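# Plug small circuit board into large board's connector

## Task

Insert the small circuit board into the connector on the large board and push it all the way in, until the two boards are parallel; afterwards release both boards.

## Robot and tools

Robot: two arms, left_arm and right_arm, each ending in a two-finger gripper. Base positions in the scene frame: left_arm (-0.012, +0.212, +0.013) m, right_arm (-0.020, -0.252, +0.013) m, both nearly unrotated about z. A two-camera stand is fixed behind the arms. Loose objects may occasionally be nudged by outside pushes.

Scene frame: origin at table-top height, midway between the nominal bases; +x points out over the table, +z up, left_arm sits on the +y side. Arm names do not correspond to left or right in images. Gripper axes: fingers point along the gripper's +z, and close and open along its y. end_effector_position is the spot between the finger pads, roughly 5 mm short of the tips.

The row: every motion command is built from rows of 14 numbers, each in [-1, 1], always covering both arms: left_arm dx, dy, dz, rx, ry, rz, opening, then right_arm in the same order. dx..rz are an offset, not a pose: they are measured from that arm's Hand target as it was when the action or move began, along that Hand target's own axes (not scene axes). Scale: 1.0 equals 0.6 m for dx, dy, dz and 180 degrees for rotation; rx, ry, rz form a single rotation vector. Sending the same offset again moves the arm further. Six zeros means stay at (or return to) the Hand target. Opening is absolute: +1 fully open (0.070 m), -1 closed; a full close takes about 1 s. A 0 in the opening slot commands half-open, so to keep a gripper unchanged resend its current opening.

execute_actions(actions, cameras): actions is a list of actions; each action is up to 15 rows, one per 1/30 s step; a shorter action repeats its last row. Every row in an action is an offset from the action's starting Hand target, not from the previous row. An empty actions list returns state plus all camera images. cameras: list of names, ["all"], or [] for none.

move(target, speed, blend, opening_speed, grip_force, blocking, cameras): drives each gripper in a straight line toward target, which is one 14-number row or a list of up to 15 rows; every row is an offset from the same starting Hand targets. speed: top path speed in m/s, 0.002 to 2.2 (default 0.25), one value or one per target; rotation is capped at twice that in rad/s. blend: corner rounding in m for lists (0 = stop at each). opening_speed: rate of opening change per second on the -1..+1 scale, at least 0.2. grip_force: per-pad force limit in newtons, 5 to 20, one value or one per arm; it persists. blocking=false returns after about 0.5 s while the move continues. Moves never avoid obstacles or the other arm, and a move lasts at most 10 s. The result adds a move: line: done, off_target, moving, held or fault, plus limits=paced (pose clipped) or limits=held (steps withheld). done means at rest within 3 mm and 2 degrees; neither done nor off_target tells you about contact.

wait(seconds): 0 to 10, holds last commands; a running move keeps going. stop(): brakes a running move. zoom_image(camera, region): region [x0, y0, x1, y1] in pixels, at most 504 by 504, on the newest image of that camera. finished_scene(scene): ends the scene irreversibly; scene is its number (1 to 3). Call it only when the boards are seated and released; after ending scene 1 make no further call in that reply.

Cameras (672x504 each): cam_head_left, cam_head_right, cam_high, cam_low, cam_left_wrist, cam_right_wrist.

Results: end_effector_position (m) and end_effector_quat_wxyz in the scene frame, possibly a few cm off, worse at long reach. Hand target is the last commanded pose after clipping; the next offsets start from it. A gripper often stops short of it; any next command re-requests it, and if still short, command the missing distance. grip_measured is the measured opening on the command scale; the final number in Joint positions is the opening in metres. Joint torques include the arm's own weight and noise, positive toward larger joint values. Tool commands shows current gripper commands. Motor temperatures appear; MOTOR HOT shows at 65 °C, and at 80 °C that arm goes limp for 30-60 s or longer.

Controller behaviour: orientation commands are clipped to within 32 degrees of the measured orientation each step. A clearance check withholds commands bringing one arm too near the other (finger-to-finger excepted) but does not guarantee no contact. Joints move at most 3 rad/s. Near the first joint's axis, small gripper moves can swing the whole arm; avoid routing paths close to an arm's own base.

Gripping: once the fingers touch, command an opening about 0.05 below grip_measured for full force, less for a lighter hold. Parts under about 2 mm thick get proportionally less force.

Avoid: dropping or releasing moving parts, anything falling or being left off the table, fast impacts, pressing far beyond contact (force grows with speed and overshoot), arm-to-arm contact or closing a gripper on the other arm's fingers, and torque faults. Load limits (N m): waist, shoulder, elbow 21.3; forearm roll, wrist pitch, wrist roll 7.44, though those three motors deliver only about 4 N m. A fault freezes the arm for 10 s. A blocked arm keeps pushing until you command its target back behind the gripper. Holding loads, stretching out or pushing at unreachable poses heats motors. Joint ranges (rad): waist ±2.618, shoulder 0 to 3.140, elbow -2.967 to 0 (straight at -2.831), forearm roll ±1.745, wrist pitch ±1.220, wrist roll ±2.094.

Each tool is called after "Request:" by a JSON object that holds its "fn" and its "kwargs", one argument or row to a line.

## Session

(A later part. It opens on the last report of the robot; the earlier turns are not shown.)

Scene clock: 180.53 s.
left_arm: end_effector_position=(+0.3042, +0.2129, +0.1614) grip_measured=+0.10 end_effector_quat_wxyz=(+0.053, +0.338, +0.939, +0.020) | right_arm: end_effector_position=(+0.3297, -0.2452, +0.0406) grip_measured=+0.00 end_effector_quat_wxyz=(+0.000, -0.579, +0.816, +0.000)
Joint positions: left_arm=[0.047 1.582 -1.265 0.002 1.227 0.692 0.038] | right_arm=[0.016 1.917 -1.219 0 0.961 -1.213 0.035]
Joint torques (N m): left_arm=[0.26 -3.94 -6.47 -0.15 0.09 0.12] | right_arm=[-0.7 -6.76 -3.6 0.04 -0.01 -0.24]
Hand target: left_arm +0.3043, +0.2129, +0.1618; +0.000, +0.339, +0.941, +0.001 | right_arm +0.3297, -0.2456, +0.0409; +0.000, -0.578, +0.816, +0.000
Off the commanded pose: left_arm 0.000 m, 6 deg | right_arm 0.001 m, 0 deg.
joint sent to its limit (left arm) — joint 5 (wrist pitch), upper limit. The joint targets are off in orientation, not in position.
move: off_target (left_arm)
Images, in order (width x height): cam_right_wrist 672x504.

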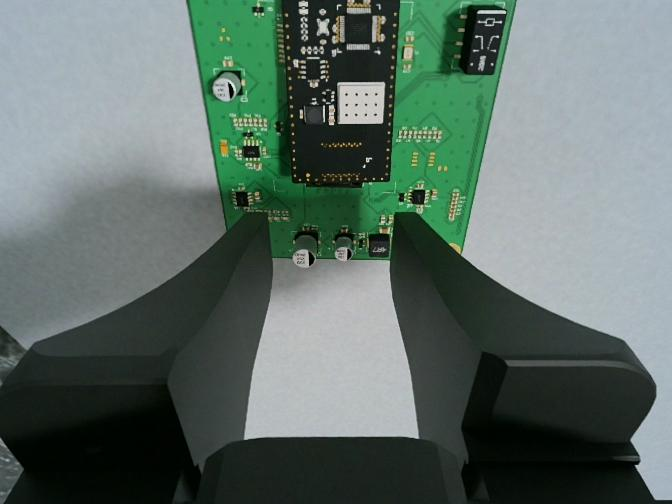

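Request:
{"fn": "move", "kwargs": {
  "target": [
    [0,0,0,0,0,0,0.1,-0.02,-0.005,0,0,0,-0.009,0],
    [0,0,0,0,0,0,0.1,-0.02,-0.005,0.0405,0,0,-0.009,0],
    [0,0,0,0,0,0,0.1,-0.02,-0.005,0.0405,0,0,-0.009,-0.5],
    [0,0,0,0,0,0,0.1,-0.02,-0.005,0.025,0,0,-0.009,-0.5]
  ],
  "speed": 0.12,
  "opening_speed": 1,
  "cameras": ["cam_right_wrist"]
}}

Request:
{"fn": "zoom_image", "kwargs": {
  "camera": "cam_right_wrist",
  "region": [210, 0, 470, 300]
}}

Scene clock: 193.23 s.
left_arm: end_effector_position=(+0.3042, +0.2129, +0.1614) grip_measured=+0.10 end_effector_quat_wxyz=(+0.053, +0.338, +0.939, +0.020) | right_arm: end_effector_position=(+0.3362, -0.2355, +0.0256) grip_measured=-0.16 end_effector_quat_wxyz=(-0.001, -0.590, +0.808, +0.000)
Joint positions: left_arm=[0.047 1.582 -1.265 0.002 1.227 0.692 0.038] | right_arm=[0.043 1.966 -1.229 -0.001 0.924 -1.213 0.029]
Joint torques (N m): left_arm=[0.23 -3.87 -6.46 -0.15 0.1 0.1] | right_arm=[-0.58 -6.82 -3.42 0.12 -0.08 0.18]
Hand target: left_arm +0.3043, +0.2129, +0.1618; +0.000, +0.339, +0.941, +0.001 | right_arm +0.3365, -0.2353, +0.0259; +0.000, -0.590, +0.808, +0.000
Off the commanded pose: left_arm 0.000 m, 6 deg | right_arm 0.000 m, 0 deg.
joint sent to its limit (left arm) — joint 5 (wrist pitch), upper limit. The joint targets are off in orientation, not in position.
move: off_target (left_arm)
Images, in order (width x height): cam_right_wrist 672x504.

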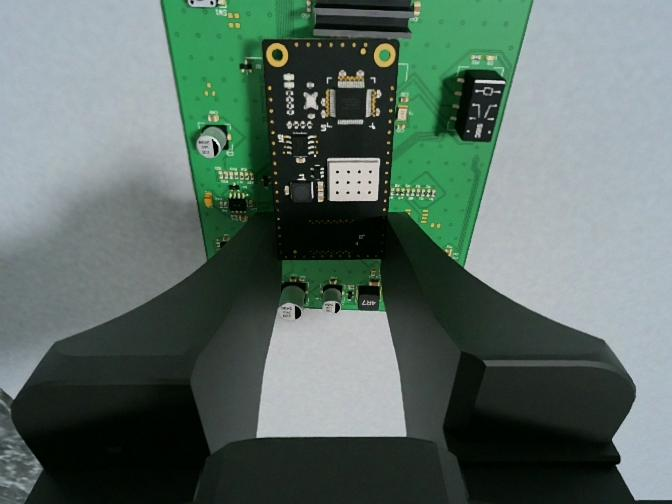

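Scaled by 1.680 from the camera's 672x504 image, which has a finer 960x720 frame.

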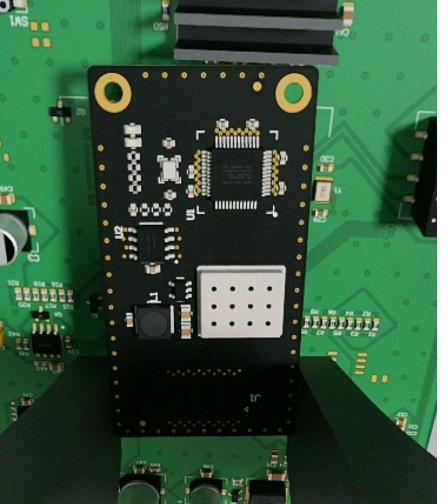

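Request:
{"fn": "move", "kwargs": {
  "target": [
    [0,0,0,0,0,0,0.1,0.008,0.0032,0,0,0,0.0095,-0.5],
    [0,0,0,0,0,0,0.1,0.008,0.0032,0.0055,0,0,0.0095,-0.5]
  ],
  "speed": 0.08,
  "cameras": ["cam_right_wrist"]
}}

Request:
{"fn": "zoom_image", "kwargs": {
  "camera": "cam_right_wrist",
  "region": [210, 10, 470, 310]
}}

Scene clock: 201.07 s.
left_arm: end_effector_position=(+0.3042, +0.2129, +0.1614) grip_measured=+0.10 end_effector_quat_wxyz=(+0.053, +0.338, +0.939, +0.020) | right_arm: end_effector_position=(+0.3334, -0.2394, +0.0232) grip_measured=-0.16 end_effector_quat_wxyz=(+0.000, -0.578, +0.816, -0.001)
Joint positions: left_arm=[0.047 1.582 -1.265 0.002 1.227 0.692 0.038] | right_arm=[0.033 1.959 -1.207 -0.001 0.905 -1.194 0.029]
Joint torques (N m): left_arm=[0.26 -3.94 -6.47 -0.15 0.09 0.11] | right_arm=[-0.29 -5.19 -2.61 0.16 -0.01 -0.01]
Hand target: left_arm +0.3043, +0.2129, +0.1618; +0.000, +0.339, +0.941, +0.001 | right_arm +0.3332, -0.2393, +0.0226; +0.000, -0.578, +0.816, +0.000
Off the commanded pose: left_arm 0.000 m, 6 deg | right_arm 0.001 m, 0 deg.
joint sent to its limit (left arm) — joint 5 (wrist pitch), upper limit. The joint targets are off in orientation, not in position.
move: off_target (left_arm)
Images, in order (width x height): cam_right_wrist 672x504.

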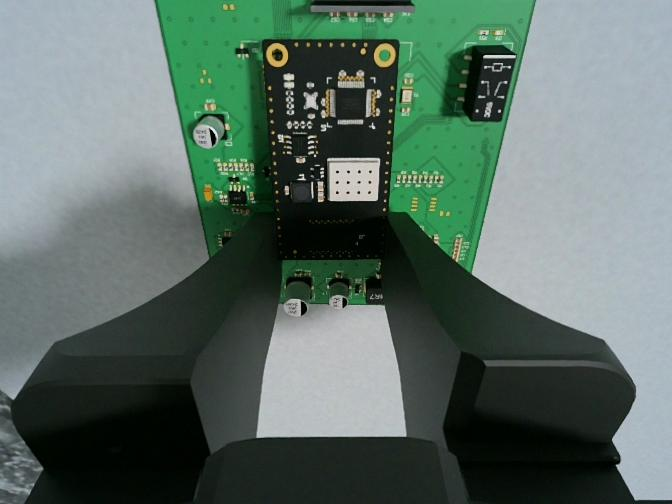

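Scaled by 1.680 from the camera's 672x504 image, which has a finer 960x720 frame.

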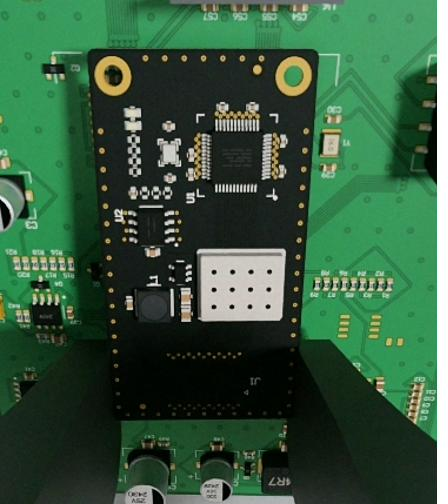

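Request:
{"fn": "zoom_image", "kwargs": {
  "camera": "cam_right_wrist",
  "region": [225, 15, 425, 75]
}}

Scaled by 2.520 from the camera's 672x504 image, which has a finer 960x720 frame.

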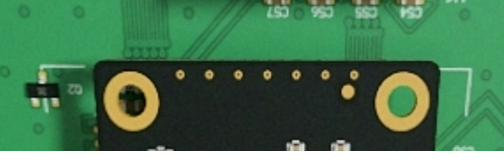

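Request:
{"fn": "move", "kwargs": {
  "target": [
    [0,0,0,0,0,0,0.1,0.001,0.0008,0,0,0,0,-0.5],
    [0,0,0,0,0,0,0.1,0.001,0.0008,0.0085,0,0,0,-0.5]
  ],
  "speed": 0.025,
  "cameras": ["cam_right_wrist"]
}}

Request:
{"fn": "zoom_image", "kwargs": {
  "camera": "cam_right_wrist",
  "region": [225, 15, 425, 75]
}}

Request:
{"fn": "zoom_image", "kwargs": {
  "camera": "cam_right_wrist",
  "region": [230, 190, 430, 340]
}}

Scene clock: 209.93 s.
left_arm: end_effector_position=(+0.3042, +0.2129, +0.1614) grip_measured=+0.10 end_effector_quat_wxyz=(+0.053, +0.338, +0.939, +0.020) | right_arm: end_effector_position=(+0.3336, -0.2393, +0.0187) grip_measured=-0.16 end_effector_quat_wxyz=(+0.002, -0.578, +0.816, -0.001)
Joint positions: left_arm=[0.047 1.582 -1.265 0.002 1.227 0.692 0.038] | right_arm=[0.033 1.967 -1.199 0 0.886 -1.195 0.03]
Joint torques (N m): left_arm=[0.23 -3.91 -6.5 -0.16 0.09 0.11] | right_arm=[-1.05 -0.43 0.96 -0.15 0.24 -0.21]
Hand target: left_arm +0.3043, +0.2129, +0.1618; +0.000, +0.339, +0.941, +0.001 | right_arm +0.3325, -0.2397, +0.0175; +0.000, -0.578, +0.816, +0.000
Off the commanded pose: left_arm 0.000 m, 6 deg | right_arm 0.002 m, 0 deg.
joint sent to its limit (left arm) — joint 5 (wrist pitch), upper limit. The joint targets are off in orientation, not in position.
move: off_target (left_arm)
Images, in order (width x height): cam_right_wrist 672x504.

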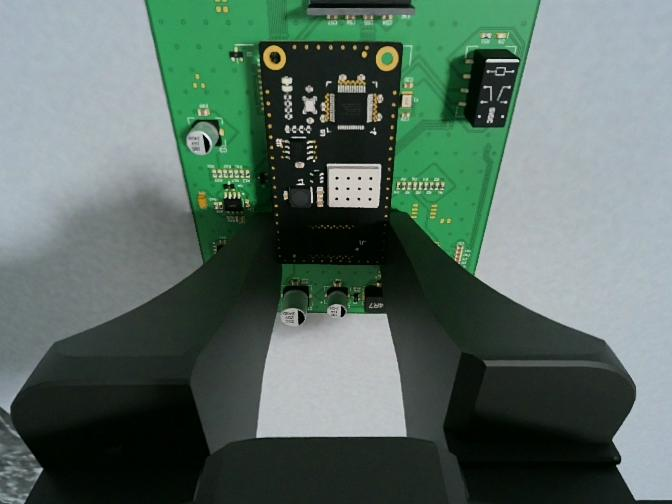

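Scaled by 2.520 from the camera's 672x504 image, which has a finer 960x720 frame.

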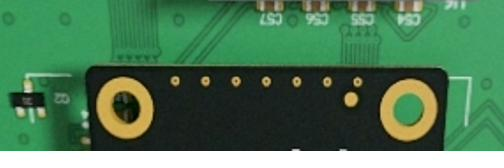

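Scaled by 2.520 from the camera's 672x504 image, which has a finer 960x720 frame.

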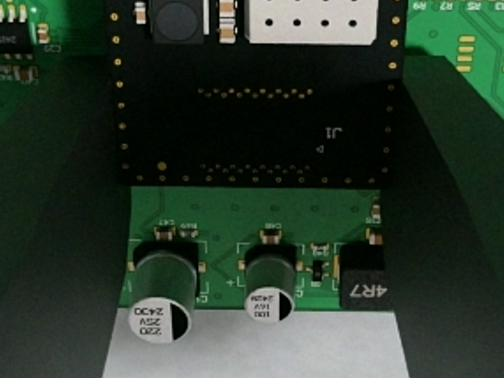

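Request:
{"fn": "move", "kwargs": {
  "target": [
    [0,0,0,0,0,0,0.1,0,0,-0.007,0,0,0,-0.5],
    [0,0,0,0,0,0,0.1,0.001,0.003,-0.007,0,0,0,-0.5]
  ],
  "speed": 0.05,
  "cameras": ["cam_right_wrist"]
}}

Request:
{"fn": "zoom_image", "kwargs": {
  "camera": "cam_right_wrist",
  "region": [225, 15, 425, 75]
}}

Request:
{"fn": "zoom_image", "kwargs": {
  "camera": "cam_right_wrist",
  "region": [230, 190, 430, 340]
}}

Scene clock: 217.63 s.
left_arm: end_effector_position=(+0.3042, +0.2129, +0.1614) grip_measured=+0.10 end_effector_quat_wxyz=(+0.053, +0.338, +0.939, +0.020) | right_arm: end_effector_position=(+0.3313, -0.2399, +0.0221) grip_measured=-0.15 end_effector_quat_wxyz=(+0.000, -0.578, +0.816, -0.001)
Joint positions: left_arm=[0.047 1.582 -1.265 0.002 1.227 0.692 0.038] | right_arm=[0.032 1.955 -1.195 -0.001 0.897 -1.195 0.03]
Joint torques (N m): left_arm=[0.25 -3.94 -6.5 -0.14 0.09 0.11] | right_arm=[0.15 -6.34 -2.19 0.17 -0.13 0.17]
Hand target: left_arm +0.3043, +0.2129, +0.1618; +0.000, +0.339, +0.941, +0.001 | right_arm +0.3306, -0.2397, +0.0217; +0.000, -0.578, +0.816, +0.000
Off the commanded pose: left_arm 0.000 m, 6 deg | right_arm 0.001 m, 0 deg.
joint sent to its limit (left arm) — joint 5 (wrist pitch), upper limit. The joint targets are off in orientation, not in position.
move: off_target (left_arm)
Images, in order (width x height): cam_right_wrist 672x504.

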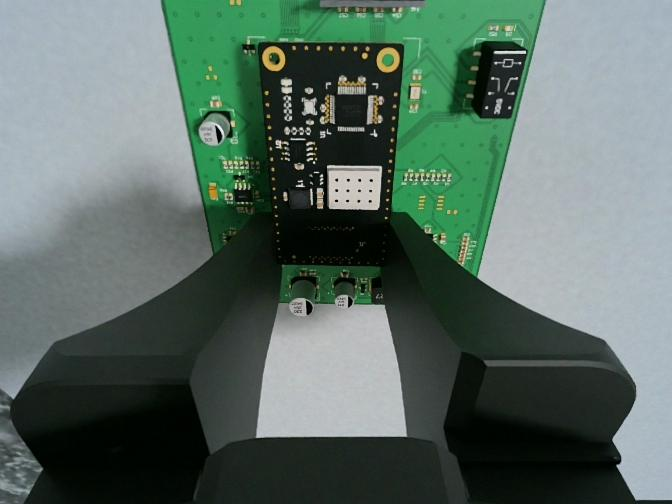

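Scaled by 2.520 from the camera's 672x504 image, which has a finer 960x720 frame.

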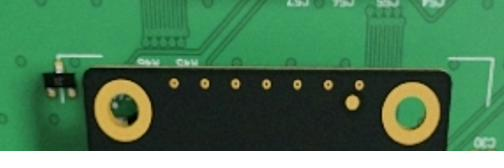

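Scaled by 2.520 from the camera's 672x504 image, which has a finer 960x720 frame.

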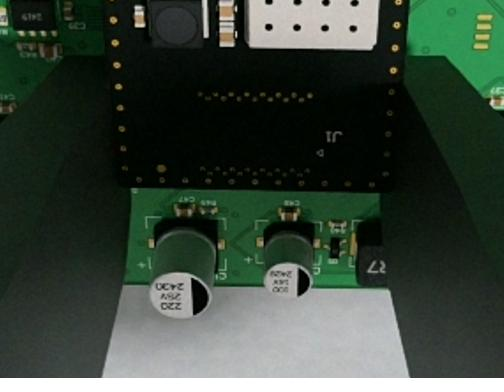

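Request:
{"fn": "move", "kwargs": {
  "target": [0,0,0,0,0,0,0.1,0.0003,-0.0006,0.0095,0,0,0,-0.55],
  "speed": 0.025,
  "cameras": ["cam_right_wrist"]
}}

Request:
{"fn": "zoom_image", "kwargs": {
  "camera": "cam_right_wrist",
  "region": [225, 15, 425, 75]
}}

Request:
{"fn": "zoom_image", "kwargs": {
  "camera": "cam_right_wrist",
  "region": [230, 190, 430, 340]
}}

Scene clock: 223.17 s.
left_arm: end_effector_position=(+0.3042, +0.2129, +0.1614) grip_measured=+0.10 end_effector_quat_wxyz=(+0.053, +0.338, +0.939, +0.020) | right_arm: end_effector_position=(+0.3318, -0.2397, +0.0175) grip_measured=-0.15 end_effector_quat_wxyz=(+0.001, -0.577, +0.816, -0.001)
Joint positions: left_arm=[0.047 1.582 -1.265 0.002 1.227 0.692 0.038] | right_arm=[0.032 1.964 -1.188 0 0.879 -1.195 0.03]
Joint torques (N m): left_arm=[0.25 -3.88 -6.49 -0.15 0.09 0.11] | right_arm=[-0.45 -1.21 -0.25 0.09 -0.44 -0.19]
Hand target: left_arm +0.3043, +0.2129, +0.1618; +0.000, +0.339, +0.941, +0.001 | right_arm +0.3309, -0.2400, +0.0160; +0.000, -0.578, +0.816, +0.000
Off the commanded pose: left_arm 0.000 m, 6 deg | right_arm 0.002 m, 0 deg.
joint sent to its limit (left arm) — joint 5 (wrist pitch), upper limit. The joint targets are off in orientation, not in position.
move: off_target (left_arm)
Images, in order (width x height): cam_right_wrist 672x504.

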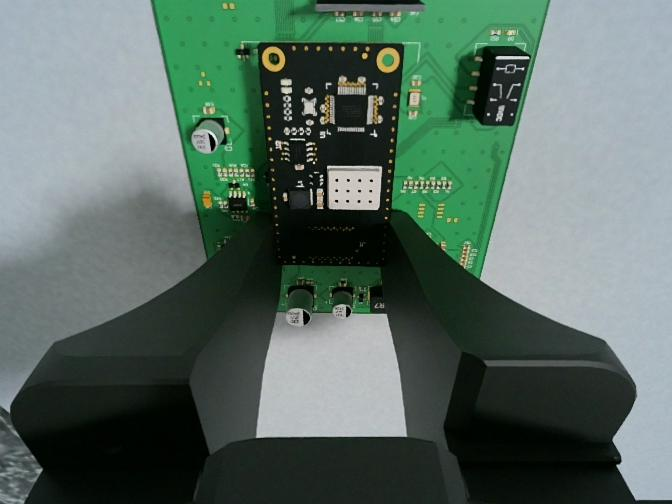

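Scaled by 2.520 from the camera's 672x504 image, which has a finer 960x720 frame.

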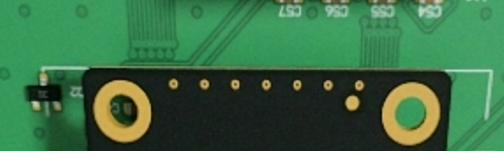

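Scaled by 2.520 from the camera's 672x504 image, which has a finer 960x720 frame.

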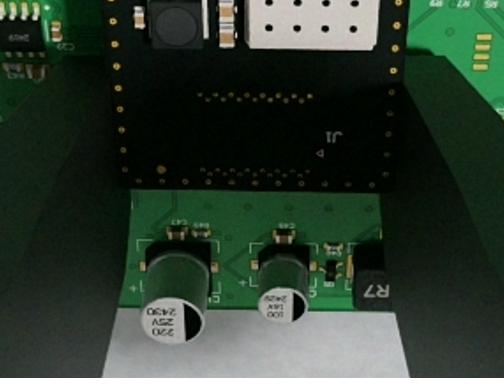

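Request:
{"fn": "move", "kwargs": {
  "target": [
    [0,0,0,0,0,0,0.1,0,0,-0.0015,0,0,0,-0.55],
    [0,0,0,0,0,0,0.1,0.002,0,-0.0015,0,0,0,-0.55],
    [0,0,0,0,0,0,0.1,0.002,0,0.004,0,0,0,-0.55]
  ],
  "speed": 0.02,
  "cameras": ["cam_right_wrist"]
}}

Request:
{"fn": "zoom_image", "kwargs": {
  "camera": "cam_right_wrist",
  "region": [225, 15, 425, 75]
}}

Request:
{"fn": "zoom_image", "kwargs": {
  "camera": "cam_right_wrist",
  "region": [230, 190, 430, 340]
}}

Scene clock: 228.77 s.
left_arm: end_effector_position=(+0.3042, +0.2129, +0.1614) grip_measured=+0.10 end_effector_quat_wxyz=(+0.053, +0.338, +0.939, +0.020) | right_arm: end_effector_position=(+0.3311, -0.2409, +0.0154) grip_measured=-0.16 end_effector_quat_wxyz=(+0.001, -0.578, +0.816, -0.001)
Joint positions: left_arm=[0.047 1.582 -1.265 0.002 1.227 0.692 0.038] | right_arm=[0.029 1.967 -1.183 0 0.871 -1.199 0.029]
Joint torques (N m): left_arm=[0.25 -3.92 -6.47 -0.15 0.08 0.1] | right_arm=[-0.79 -1.93 -1.28 0.08 -0.71 0.02]
Hand target: left_arm +0.3043, +0.2129, +0.1618; +0.000, +0.339, +0.941, +0.001 | right_arm +0.3305, -0.2411, +0.0136; +0.000, -0.578, +0.816, +0.000
Off the commanded pose: left_arm 0.000 m, 6 deg | right_arm 0.002 m, 0 deg.
joint sent to its limit (left arm) — joint 5 (wrist pitch), upper limit. The joint targets are off in orientation, not in position.
move: off_target (left_arm)
Images, in order (width x height): cam_right_wrist 672x504.

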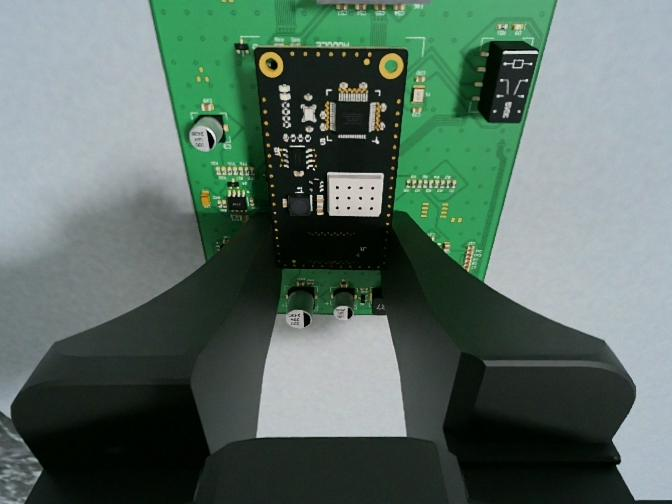

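Scaled by 2.520 from the camera's 672x504 image, which has a finer 960x720 frame.

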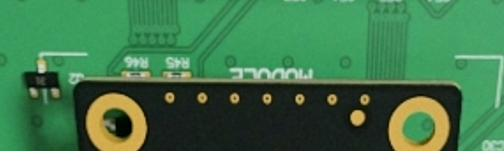

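Scaled by 2.520 from the camera's 672x504 image, which has a finer 960x720 frame.

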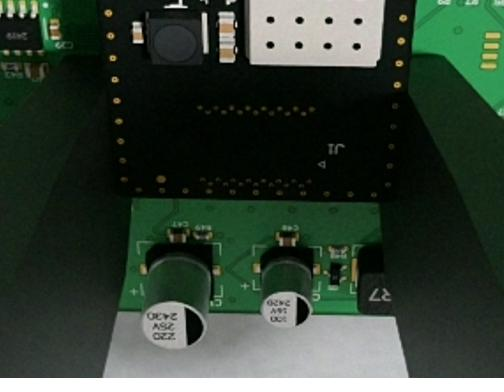

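Request:
{"fn": "move", "kwargs": {
  "target": [
    [0,0,0,0,0,0,0.1,0,0,-0.003,0,0,0,-0.55],
    [0,0,0,0,0,0,0.1,-0.0013,-0.0001,-0.003,0,0,0,-0.55],
    [0,0,0,0,0,0,0.1,-0.0013,-0.0001,0.0015,0,0,0,-0.55]
  ],
  "speed": 0.02,
  "cameras": ["cam_right_wrist"]
}}

Request:
{"fn": "zoom_image", "kwargs": {
  "camera": "cam_right_wrist",
  "region": [225, 15, 425, 75]
}}

Scene clock: 235.60 s.
left_arm: end_effector_position=(+0.3042, +0.2129, +0.1614) grip_measured=+0.10 end_effector_quat_wxyz=(+0.053, +0.338, +0.939, +0.020) | right_arm: end_effector_position=(+0.3309, -0.2411, +0.0144) grip_measured=-0.16 end_effector_quat_wxyz=(+0.000, -0.577, +0.817, -0.001)
Joint positions: left_arm=[0.047 1.582 -1.265 0.002 1.227 0.692 0.038] | right_arm=[0.029 1.969 -1.181 -0.001 0.869 -1.196 0.029]
Joint torques (N m): left_arm=[0.27 -3.93 -6.44 -0.15 0.09 0.09] | right_arm=[1.24 3.79 1 0.51 -2.24 -0.13]
Hand target: left_arm +0.3043, +0.2129, +0.1618; +0.000, +0.339, +0.941, +0.001 | right_arm +0.3308, -0.2404, +0.0127; +0.000, -0.578, +0.816, +0.000
Off the commanded pose: left_arm 0.000 m, 6 deg | right_arm 0.002 m, 0 deg.
joint sent to its limit (left arm) — joint 5 (wrist pitch), upper limit. The joint targets are off in orientation, not in position.
move: off_target (left_arm)
Images, in order (width x height): cam_right_wrist 672x504.

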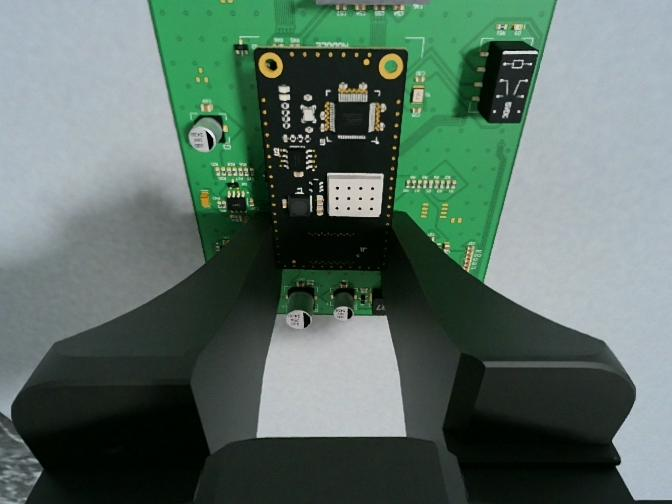

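Scaled by 2.520 from the camera's 672x504 image, which has a finer 960x720 frame.

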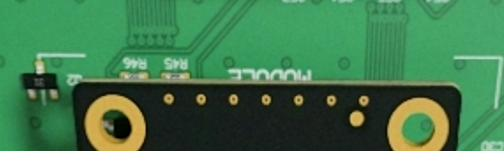

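Request:
{"fn": "move", "kwargs": {
  "target": [
    [0,0,0,0,0,0,0.1,0,0,-0.003,0,0,0,-0.1],
    [0,0,0,0,0,0,0.1,0,0,-0.04,0,0,0,-0.1]
  ],
  "speed": [0.03,0.08],
  "opening_speed": 0.6,
  "cameras": ["cam_right_wrist"]
}}

Request:
{"fn": "zoom_image", "kwargs": {
  "camera": "cam_right_wrist",
  "region": [210, 0, 470, 300]
}}

Scene clock: 242.23 s.
left_arm: end_effector_position=(+0.3042, +0.2129, +0.1614) grip_measured=+0.10 end_effector_quat_wxyz=(+0.053, +0.338, +0.939, +0.020) | right_arm: end_effector_position=(+0.3302, -0.2410, +0.0360) grip_measured=-0.10 end_effector_quat_wxyz=(-0.002, -0.577, +0.817, +0.001)
Joint positions: left_arm=[0.047 1.582 -1.265 0.002 1.227 0.692 0.038] | right_arm=[0.029 1.929 -1.218 -0.001 0.95 -1.196 0.031]
Joint torques (N m): left_arm=[0.27 -3.96 -6.47 -0.15 0.08 0.1] | right_arm=[0.42 -6.82 -3.55 0.2 -0.16 0.01]
Motor temperatures (°C): left_arm=[24 24 24 26 27 27] | right_arm=[23 25 28 28 35 27]
Hand target: left_arm +0.3043, +0.2129, +0.1618; +0.000, +0.339, +0.941, +0.001 | right_arm +0.3308, -0.2404, +0.0367; +0.000, -0.578, +0.816, +0.000
Off the commanded pose: left_arm 0.000 m, 6 deg | right_arm 0.001 m, 0 deg.
joint sent to its limit (left arm) — joint 5 (wrist pitch), upper limit. The joint targets are off in orientation, not in position.
move: off_target (left_arm)
Images, in order (width x height): cam_right_wrist 672x504.

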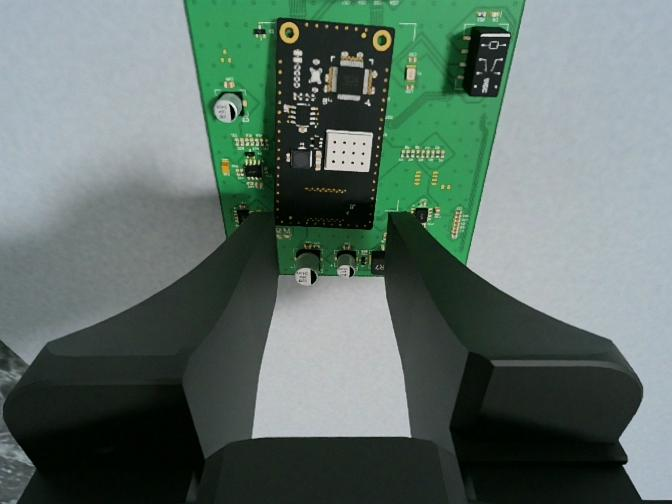

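Scaled by 1.680 from the camera's 672x504 image, which has a finer 960x720 frame.

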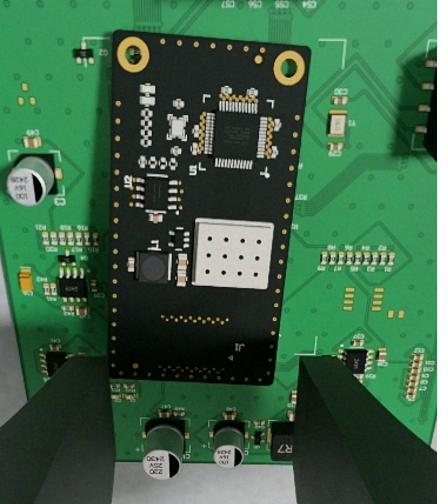

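Request:
{"fn": "move", "kwargs": {
  "target": [
    [0,0,0,0,0,0,0.1,0.0018,0.0032,0,0,0,0.0267,0.1],
    [0,0,0,0,0,0,0.1,0.0018,0.0032,0.0328,0,0,0.0267,0.1],
    [0,0,0,0,0,0,0.1,0.0018,0.0032,0.0328,0,0,0.0267,-0.55],
    [0,0,0,0,0,0,0.1,0.0018,0.0032,0.0228,0,0,0.0267,-0.55],
    [0,0,0,0,0,0,0.1,0.0018,0.0032,0.0228,0,0,0.002,-0.55]
  ],
  "speed": 0.12,
  "opening_speed": 1,
  "cameras": ["cam_right_wrist"]
}}

Request:
{"fn": "zoom_image", "kwargs": {
  "camera": "cam_right_wrist",
  "region": [225, 15, 425, 75]
}}

Request:
{"fn": "zoom_image", "kwargs": {
  "camera": "cam_right_wrist",
  "region": [230, 190, 430, 340]
}}

Scene clock: 252.70 s.
left_arm: end_effector_position=(+0.3042, +0.2129, +0.1614) grip_measured=+0.10 end_effector_quat_wxyz=(+0.053, +0.338, +0.939, +0.020) | right_arm: end_effector_position=(+0.3287, -0.2406, +0.0229) grip_measured=-0.15 end_effector_quat_wxyz=(-0.001, -0.576, +0.818, +0.000)
Joint positions: left_arm=[0.047 1.582 -1.265 0.002 1.227 0.692 0.038] | right_arm=[0.03 1.947 -1.186 -0.001 0.897 -1.193 0.03]
Joint torques (N m): left_arm=[0.26 -3.94 -6.46 -0.15 0.08 0.1] | right_arm=[-0.74 -6.01 -3.07 0.07 -0.09 0.19]
Hand target: left_arm +0.3043, +0.2129, +0.1618; +0.000, +0.339, +0.941, +0.001 | right_arm +0.3287, -0.2408, +0.0230; +0.000, -0.575, +0.818, +0.000
Off the commanded pose: left_arm 0.000 m, 6 deg | right_arm 0.000 m, 0 deg.
joint sent to its limit (left arm) — joint 5 (wrist pitch), upper limit. The joint targets are off in orientation, not in position.
move: off_target (left_arm)
Images, in order (width x height): cam_right_wrist 672x504.

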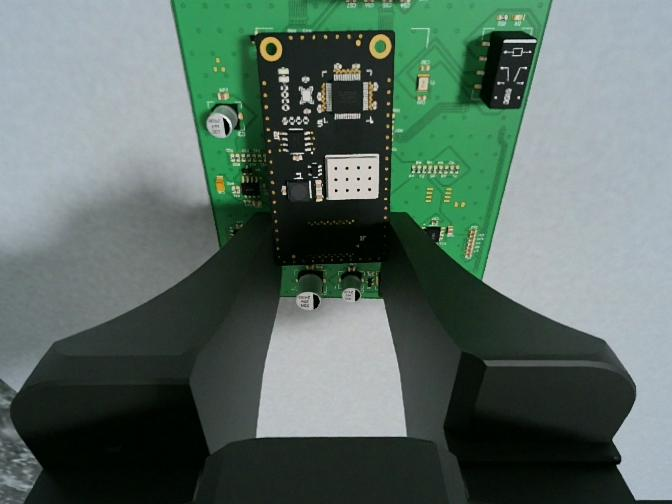

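Scaled by 2.520 from the camera's 672x504 image, which has a finer 960x720 frame.

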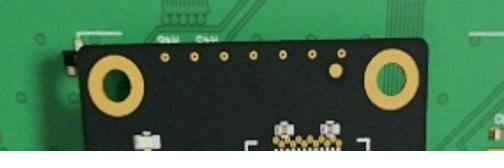

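Scaled by 2.520 from the camera's 672x504 image, which has a finer 960x720 frame.

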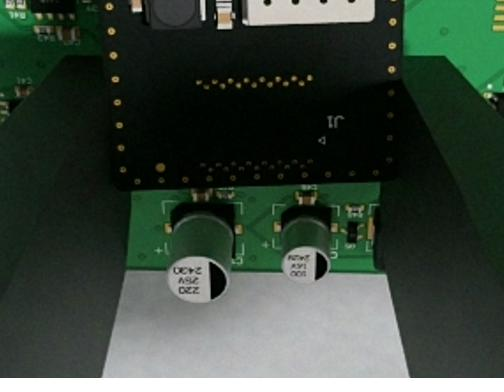

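Request:
{"fn": "move", "kwargs": {
  "target": [
    [0,0,0,0,0,0,0.1,0.0017,-0.0041,0,0,0,0.009,-0.55],
    [0,0,0,0,0,0,0.1,0.0017,-0.0041,0.006,0,0,0.009,-0.55]
  ],
  "speed": 0.04,
  "cameras": ["cam_right_wrist"]
}}

Request:
{"fn": "zoom_image", "kwargs": {
  "camera": "cam_right_wrist",
  "region": [225, 15, 425, 75]
}}

Request:
{"fn": "zoom_image", "kwargs": {
  "camera": "cam_right_wrist",
  "region": [230, 190, 430, 340]
}}

Scene clock: 261.07 s.
left_arm: end_effector_position=(+0.3042, +0.2129, +0.1614) grip_measured=+0.10 end_effector_quat_wxyz=(+0.053, +0.338, +0.939, +0.020) | right_arm: end_effector_position=(+0.3311, -0.2426, +0.0195) grip_measured=-0.15 end_effector_quat_wxyz=(+0.000, -0.563, +0.826, +0.000)
Joint positions: left_arm=[0.047 1.582 -1.265 0.002 1.227 0.692 0.038] | right_arm=[0.024 1.96 -1.191 -0.001 0.888 -1.168 0.03]
Joint torques (N m): left_arm=[0.31 -3.93 -6.52 -0.14 0.08 0.1] | right_arm=[-0.1 -5.7 -1.78 0.07 -0.03 -0.12]
Hand target: left_arm +0.3043, +0.2129, +0.1618; +0.000, +0.339, +0.941, +0.001 | right_arm +0.3306, -0.2426, +0.0194; +0.000, -0.563, +0.826, +0.000
Off the commanded pose: left_arm 0.000 m, 6 deg | right_arm 0.001 m, 0 deg.
joint sent to its limit (left arm) — joint 5 (wrist pitch), upper limit. The joint targets are off in orientation, not in position.
move: off_target (left_arm)
Images, in order (width x height): cam_right_wrist 672x504.

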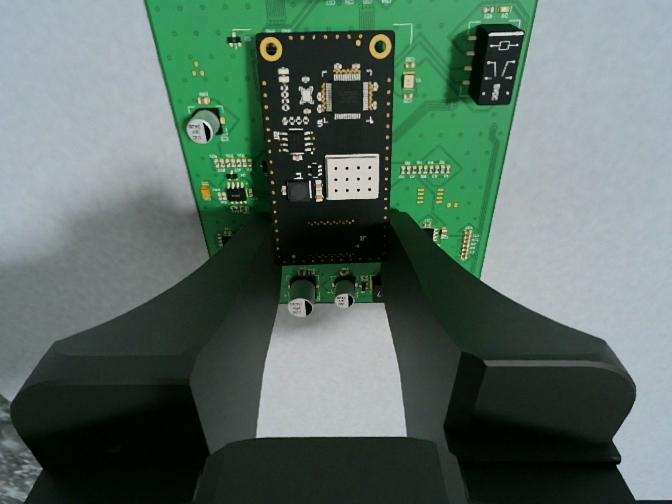

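Scaled by 2.520 from the camera's 672x504 image, which has a finer 960x720 frame.

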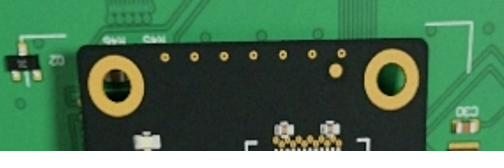

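Scaled by 2.520 from the camera's 672x504 image, which has a finer 960x720 frame.

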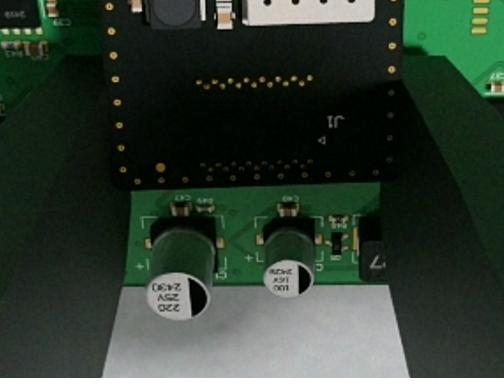

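Request:
{"fn": "move", "kwargs": {
  "target": [
    [0,0,0,0,0,0,0.1,0.0004,-0.0004,0,0,0,-0.005,-0.55],
    [0,0,0,0,0,0,0.1,0.0004,-0.0004,0.0065,0,0,-0.005,-0.55]
  ],
  "speed": 0.02,
  "cameras": ["cam_right_wrist"]
}}

Request:
{"fn": "zoom_image", "kwargs": {
  "camera": "cam_right_wrist",
  "region": [225, 15, 425, 75]
}}

Request:
{"fn": "zoom_image", "kwargs": {
  "camera": "cam_right_wrist",
  "region": [230, 190, 430, 340]
}}

Scene clock: 266.17 s.
left_arm: end_effector_position=(+0.3042, +0.2129, +0.1614) grip_measured=+0.10 end_effector_quat_wxyz=(+0.053, +0.338, +0.939, +0.020) | right_arm: end_effector_position=(+0.3311, -0.2424, +0.0159) grip_measured=-0.15 end_effector_quat_wxyz=(+0.000, -0.570, +0.822, +0.000)
Joint positions: left_arm=[0.047 1.582 -1.265 0.002 1.227 0.692 0.038] | right_arm=[0.024 1.967 -1.185 0.001 0.875 -1.185 0.03]
Joint torques (N m): left_arm=[0.31 -3.95 -6.47 -0.15 0.08 0.1] | right_arm=[-1.29 -4.43 -1.6 -0.51 -0.02 0.11]
Hand target: left_arm +0.3043, +0.2129, +0.1618; +0.000, +0.339, +0.941, +0.001 | right_arm +0.3308, -0.2429, +0.0155; +0.000, -0.570, +0.822, +0.000
Off the commanded pose: left_arm 0.000 m, 6 deg | right_arm 0.001 m, 0 deg.
joint sent to its limit (left arm) — joint 5 (wrist pitch), upper limit. The joint targets are off in orientation, not in position.
move: off_target (left_arm)
Images, in order (width x height): cam_right_wrist 672x504.

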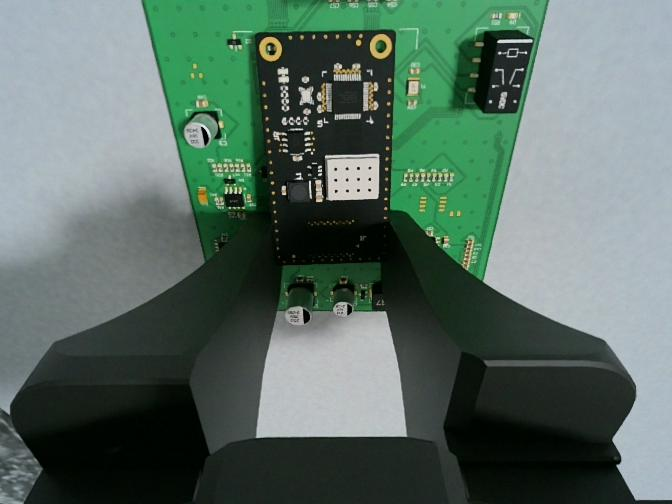

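Scaled by 2.520 from the camera's 672x504 image, which has a finer 960x720 frame.

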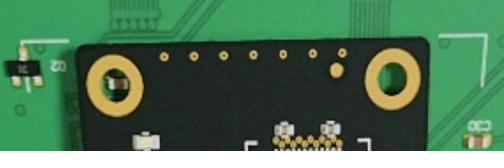

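Scaled by 2.520 from the camera's 672x504 image, which has a finer 960x720 frame.

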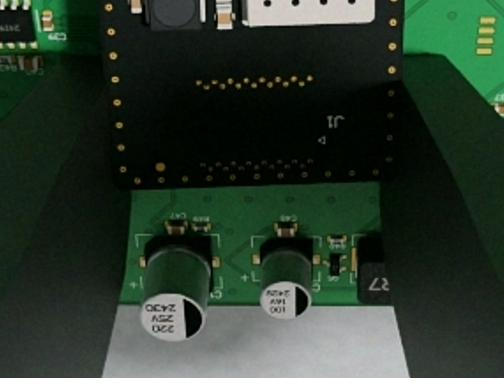

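Request:
{"fn": "move", "kwargs": {
  "target": [
    [0,0,0,0,0,0,0.1,0,0,0,0,0,0,0.15],
    [0,0,0,0,0,0,0.1,0,0,-0.03,0,0,0,0.15],
    [0,0,0,0,0,0,0.1,0.007,0,-0.03,0,0,0,-1],
    [0,0,0,0,0,0,0.1,0.007,0,0.004,0,0,0,-1]
  ],
  "speed": [0.05,0.08,0.08,0.04],
  "opening_speed": 1,
  "cameras": ["cam_right_wrist"]
}}

Request:
{"fn": "zoom_image", "kwargs": {
  "camera": "cam_right_wrist",
  "region": [220, 0, 460, 300]
}}

Scene clock: 277.83 s.
left_arm: end_effector_position=(+0.3042, +0.2129, +0.1614) grip_measured=+0.10 end_effector_quat_wxyz=(+0.053, +0.338, +0.939, +0.020) | right_arm: end_effector_position=(+0.3291, -0.2469, +0.0220) grip_measured=-1.00 end_effector_quat_wxyz=(+0.004, -0.570, +0.822, -0.003)
Joint positions: left_arm=[0.047 1.582 -1.265 0.002 1.227 0.692 0.038] | right_arm=[0.012 1.943 -1.174 -0.001 0.879 -1.196 0]
Joint torques (N m): left_arm=[0.32 -3.91 -6.51 -0.14 0.08 0.1] | right_arm=[0.07 8.59 2.88 -0.15 -3.16 0.21]
Hand target: left_arm +0.3043, +0.2129, +0.1618; +0.000, +0.339, +0.941, +0.001 | right_arm +0.3293, -0.2468, +0.0131; +0.000, -0.570, +0.822, +0.000
Off the commanded pose: left_arm 0.000 m, 6 deg | right_arm 0.009 m, 1 deg.
joint sent to its limit (left arm) — joint 5 (wrist pitch), upper limit. The joint targets are off in orientation, not in position.
move: off_target (left_arm, right_arm)
Images, in order (width x height): cam_right_wrist 672x504.

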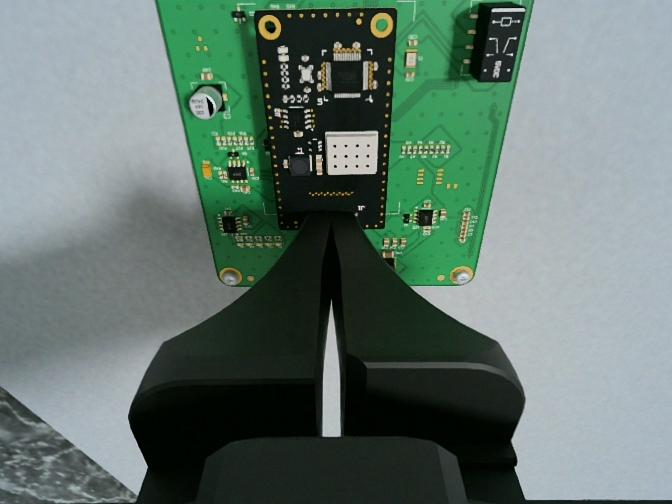

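Scaled by 1.680 from the camera's 672x504 image, which has a finer 960x720 frame.

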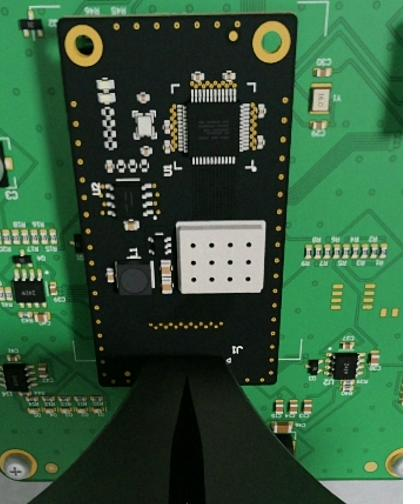

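Request:
{"fn": "move", "kwargs": {
  "target": [0,0,0,0,0,0,0.1,-0.06,0,-0.09,0,0,0,-1],
  "speed": 0.2,
  "cameras": ["cam_right_wrist","cam_low"]
}}

Request:
{"fn": "zoom_image", "kwargs": {
  "camera": "cam_right_wrist",
  "region": [220, 60, 460, 300]
}}

Request:
{"fn": "zoom_image", "kwargs": {
  "camera": "cam_low",
  "region": [200, 285, 310, 335]
}}

Scene clock: 283.20 s.
left_arm: end_effector_position=(+0.3042, +0.2129, +0.1614) grip_measured=+0.10 end_effector_quat_wxyz=(+0.053, +0.338, +0.939, +0.020) | right_arm: end_effector_position=(+0.3421, -0.2126, +0.0669) grip_measured=-1.00 end_effector_quat_wxyz=(-0.001, -0.570, +0.822, +0.000)
Joint positions: left_arm=[0.047 1.582 -1.265 0.002 1.227 0.692 0.038] | right_arm=[0.105 1.922 -1.343 0 1.081 -1.103 0]
Joint torques (N m): left_arm=[0.31 -3.95 -6.46 -0.15 0.08 0.09] | right_arm=[-0.61 -6.77 -2.42 0.05 -0.14 -0.1]
Hand target: left_arm +0.3043, +0.2129, +0.1618; +0.000, +0.339, +0.941, +0.001 | right_arm +0.3419, -0.2131, +0.0671; +0.000, -0.570, +0.822, +0.000
Off the commanded pose: left_arm 0.000 m, 6 deg | right_arm 0.001 m, 0 deg.
joint sent to its limit (left arm) — joint 5 (wrist pitch), upper limit. The joint targets are off in orientation, not in position.
move: off_target (left_arm)
Images, in order (width x height): cam_low 672x504, cam_right_wrist 672x504.

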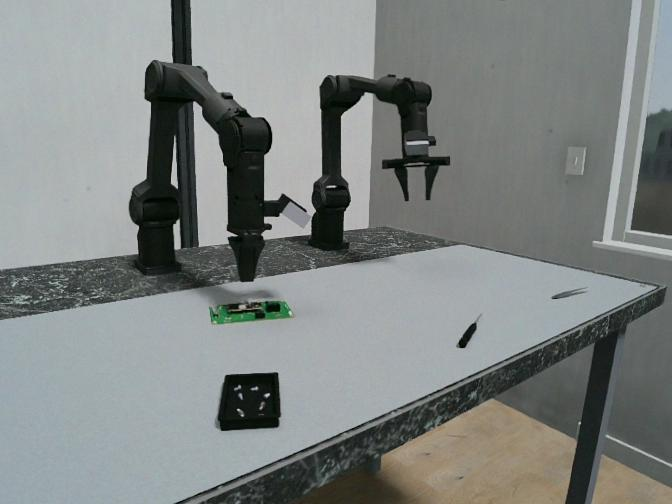

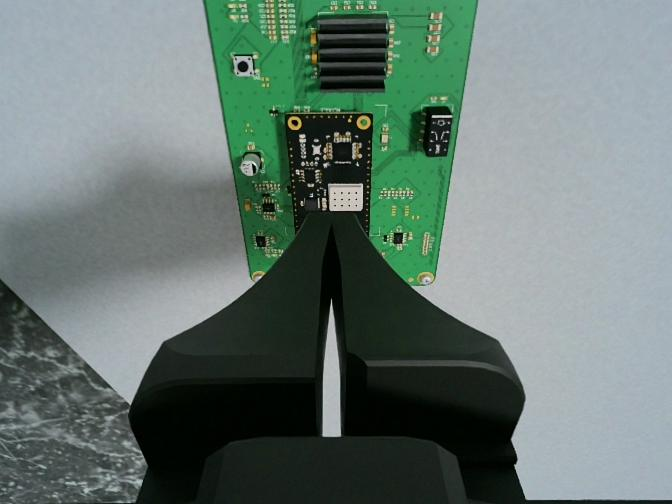

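Scaled by 2.100 from the camera's 672x504 image, which has a finer 960x720 frame.

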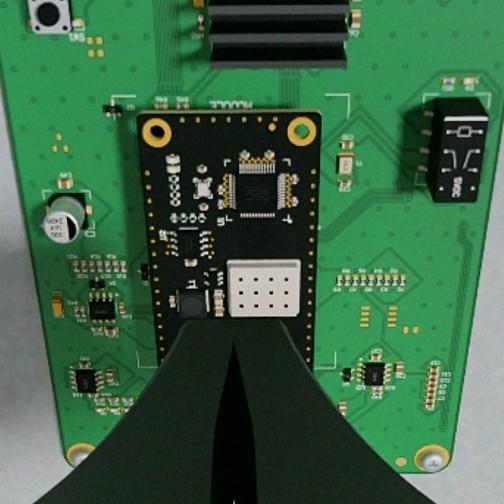

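Scaled by 4.582 from the camera's 672x504 image, which has a finer 960x720 frame.

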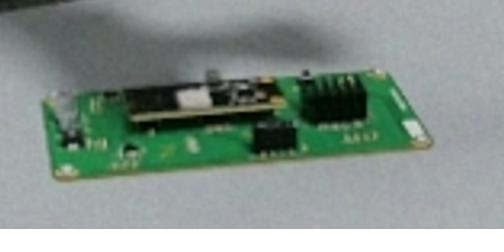

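Request:
{"fn": "move", "kwargs": {
  "target": [
    [0,0,0,0,0,0,0.1,0.06,0,0.06,0,0,0,-1],
    [0,0,0,0,0,0,0.1,0.0605,0,0.1,0,0,0,-1]
  ],
  "speed": [0.2,0.03],
  "blend": [0.003,0],
  "cameras": ["cam_right_wrist","cam_low"]
}}

Request:
{"fn": "zoom_image", "kwargs": {
  "camera": "cam_right_wrist",
  "region": [220, 0, 460, 300]
}}

Request:
{"fn": "zoom_image", "kwargs": {
  "camera": "cam_low",
  "region": [200, 285, 310, 335]
}}

Scene clock: 292.47 s.
left_arm: end_effector_position=(+0.3042, +0.2129, +0.1614) grip_measured=+0.10 end_effector_quat_wxyz=(+0.053, +0.338, +0.939, +0.020) | right_arm: end_effector_position=(+0.3296, -0.2473, +0.0238) grip_measured=-1.00 end_effector_quat_wxyz=(+0.005, -0.570, +0.822, -0.004)
Joint positions: left_arm=[0.047 1.582 -1.265 0.002 1.227 0.692 0.038] | right_arm=[0.011 1.939 -1.177 -0.001 0.883 -1.197 0]
Joint torques (N m): left_arm=[0.3 -3.96 -6.46 -0.15 0.08 0.09] | right_arm=[-0.21 -4.82 -2.37 0.15 -0.19 -0.02]
Hand target: left_arm +0.3043, +0.2129, +0.1618; +0.000, +0.339, +0.941, +0.001 | right_arm +0.3297, -0.2472, +0.0237; +0.005, -0.570, +0.822, -0.004 (not the last commanded pose)
Tool commands: left_gripper/opening=+0.1 right_gripper/opening=-1.0
Off the commanded pose: left_arm 0.000 m, 6 deg | right_arm 0.017 m, 1 deg.
TORQUE FAULT: the external load on joint 2 (shoulder) of the right arm reached its load limit, and that arm stopped. A torque fault puts only its own arm into a fault stop. That arm's remaining commands of this call were not run. That arm may still press on what stopped it. That arm is still stopped at the end of this call. That arm stays stopped for about 10 more seconds. Until then a move that you send moves the other arm only, and its call returns only when the move has ended. Once the stop has ended, the next robot result says so. If the stop ends while you think or write, that arm runs what you send next, counted from a new Hand target: where the arm stands when the stop ends. While its stop runs, that arm, its gripper or tool too, takes no new command. Until it ends, the stop uses up actions while you think or wait. An arm that is not stopped still takes commands.
joint sent to its limit (left arm) — joint 5 (wrist pitch), upper limit.
move: fault (right_arm), off_target (left_arm); path passed 1 of 2 targets
Images, in order (width x height): cam_low 672x504, cam_right_wrist 672x504.

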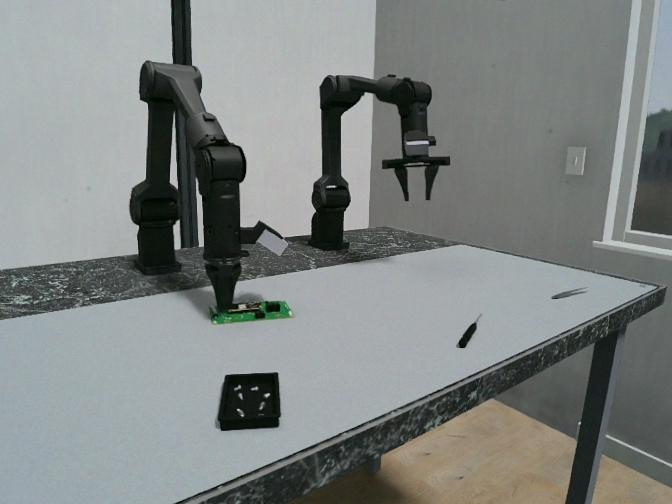

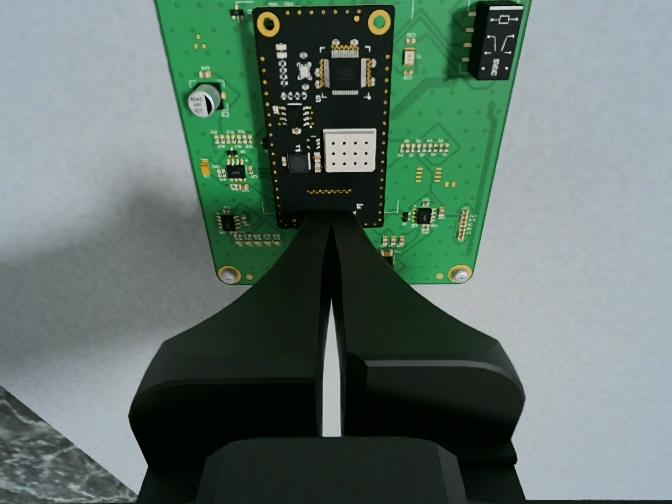

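Scaled by 1.680 from the camera's 672x504 image, which has a finer 960x720 frame.

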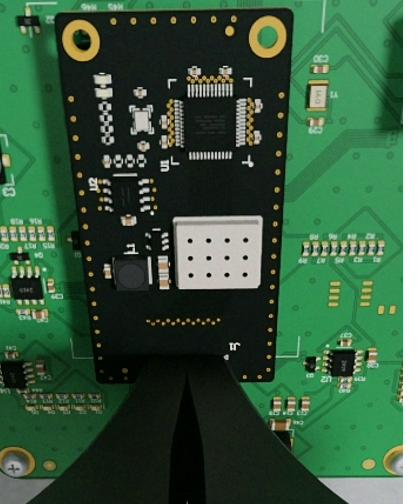

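Scaled by 4.582 from the camera's 672x504 image, which has a finer 960x720 frame.

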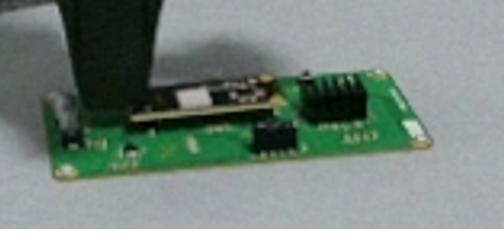

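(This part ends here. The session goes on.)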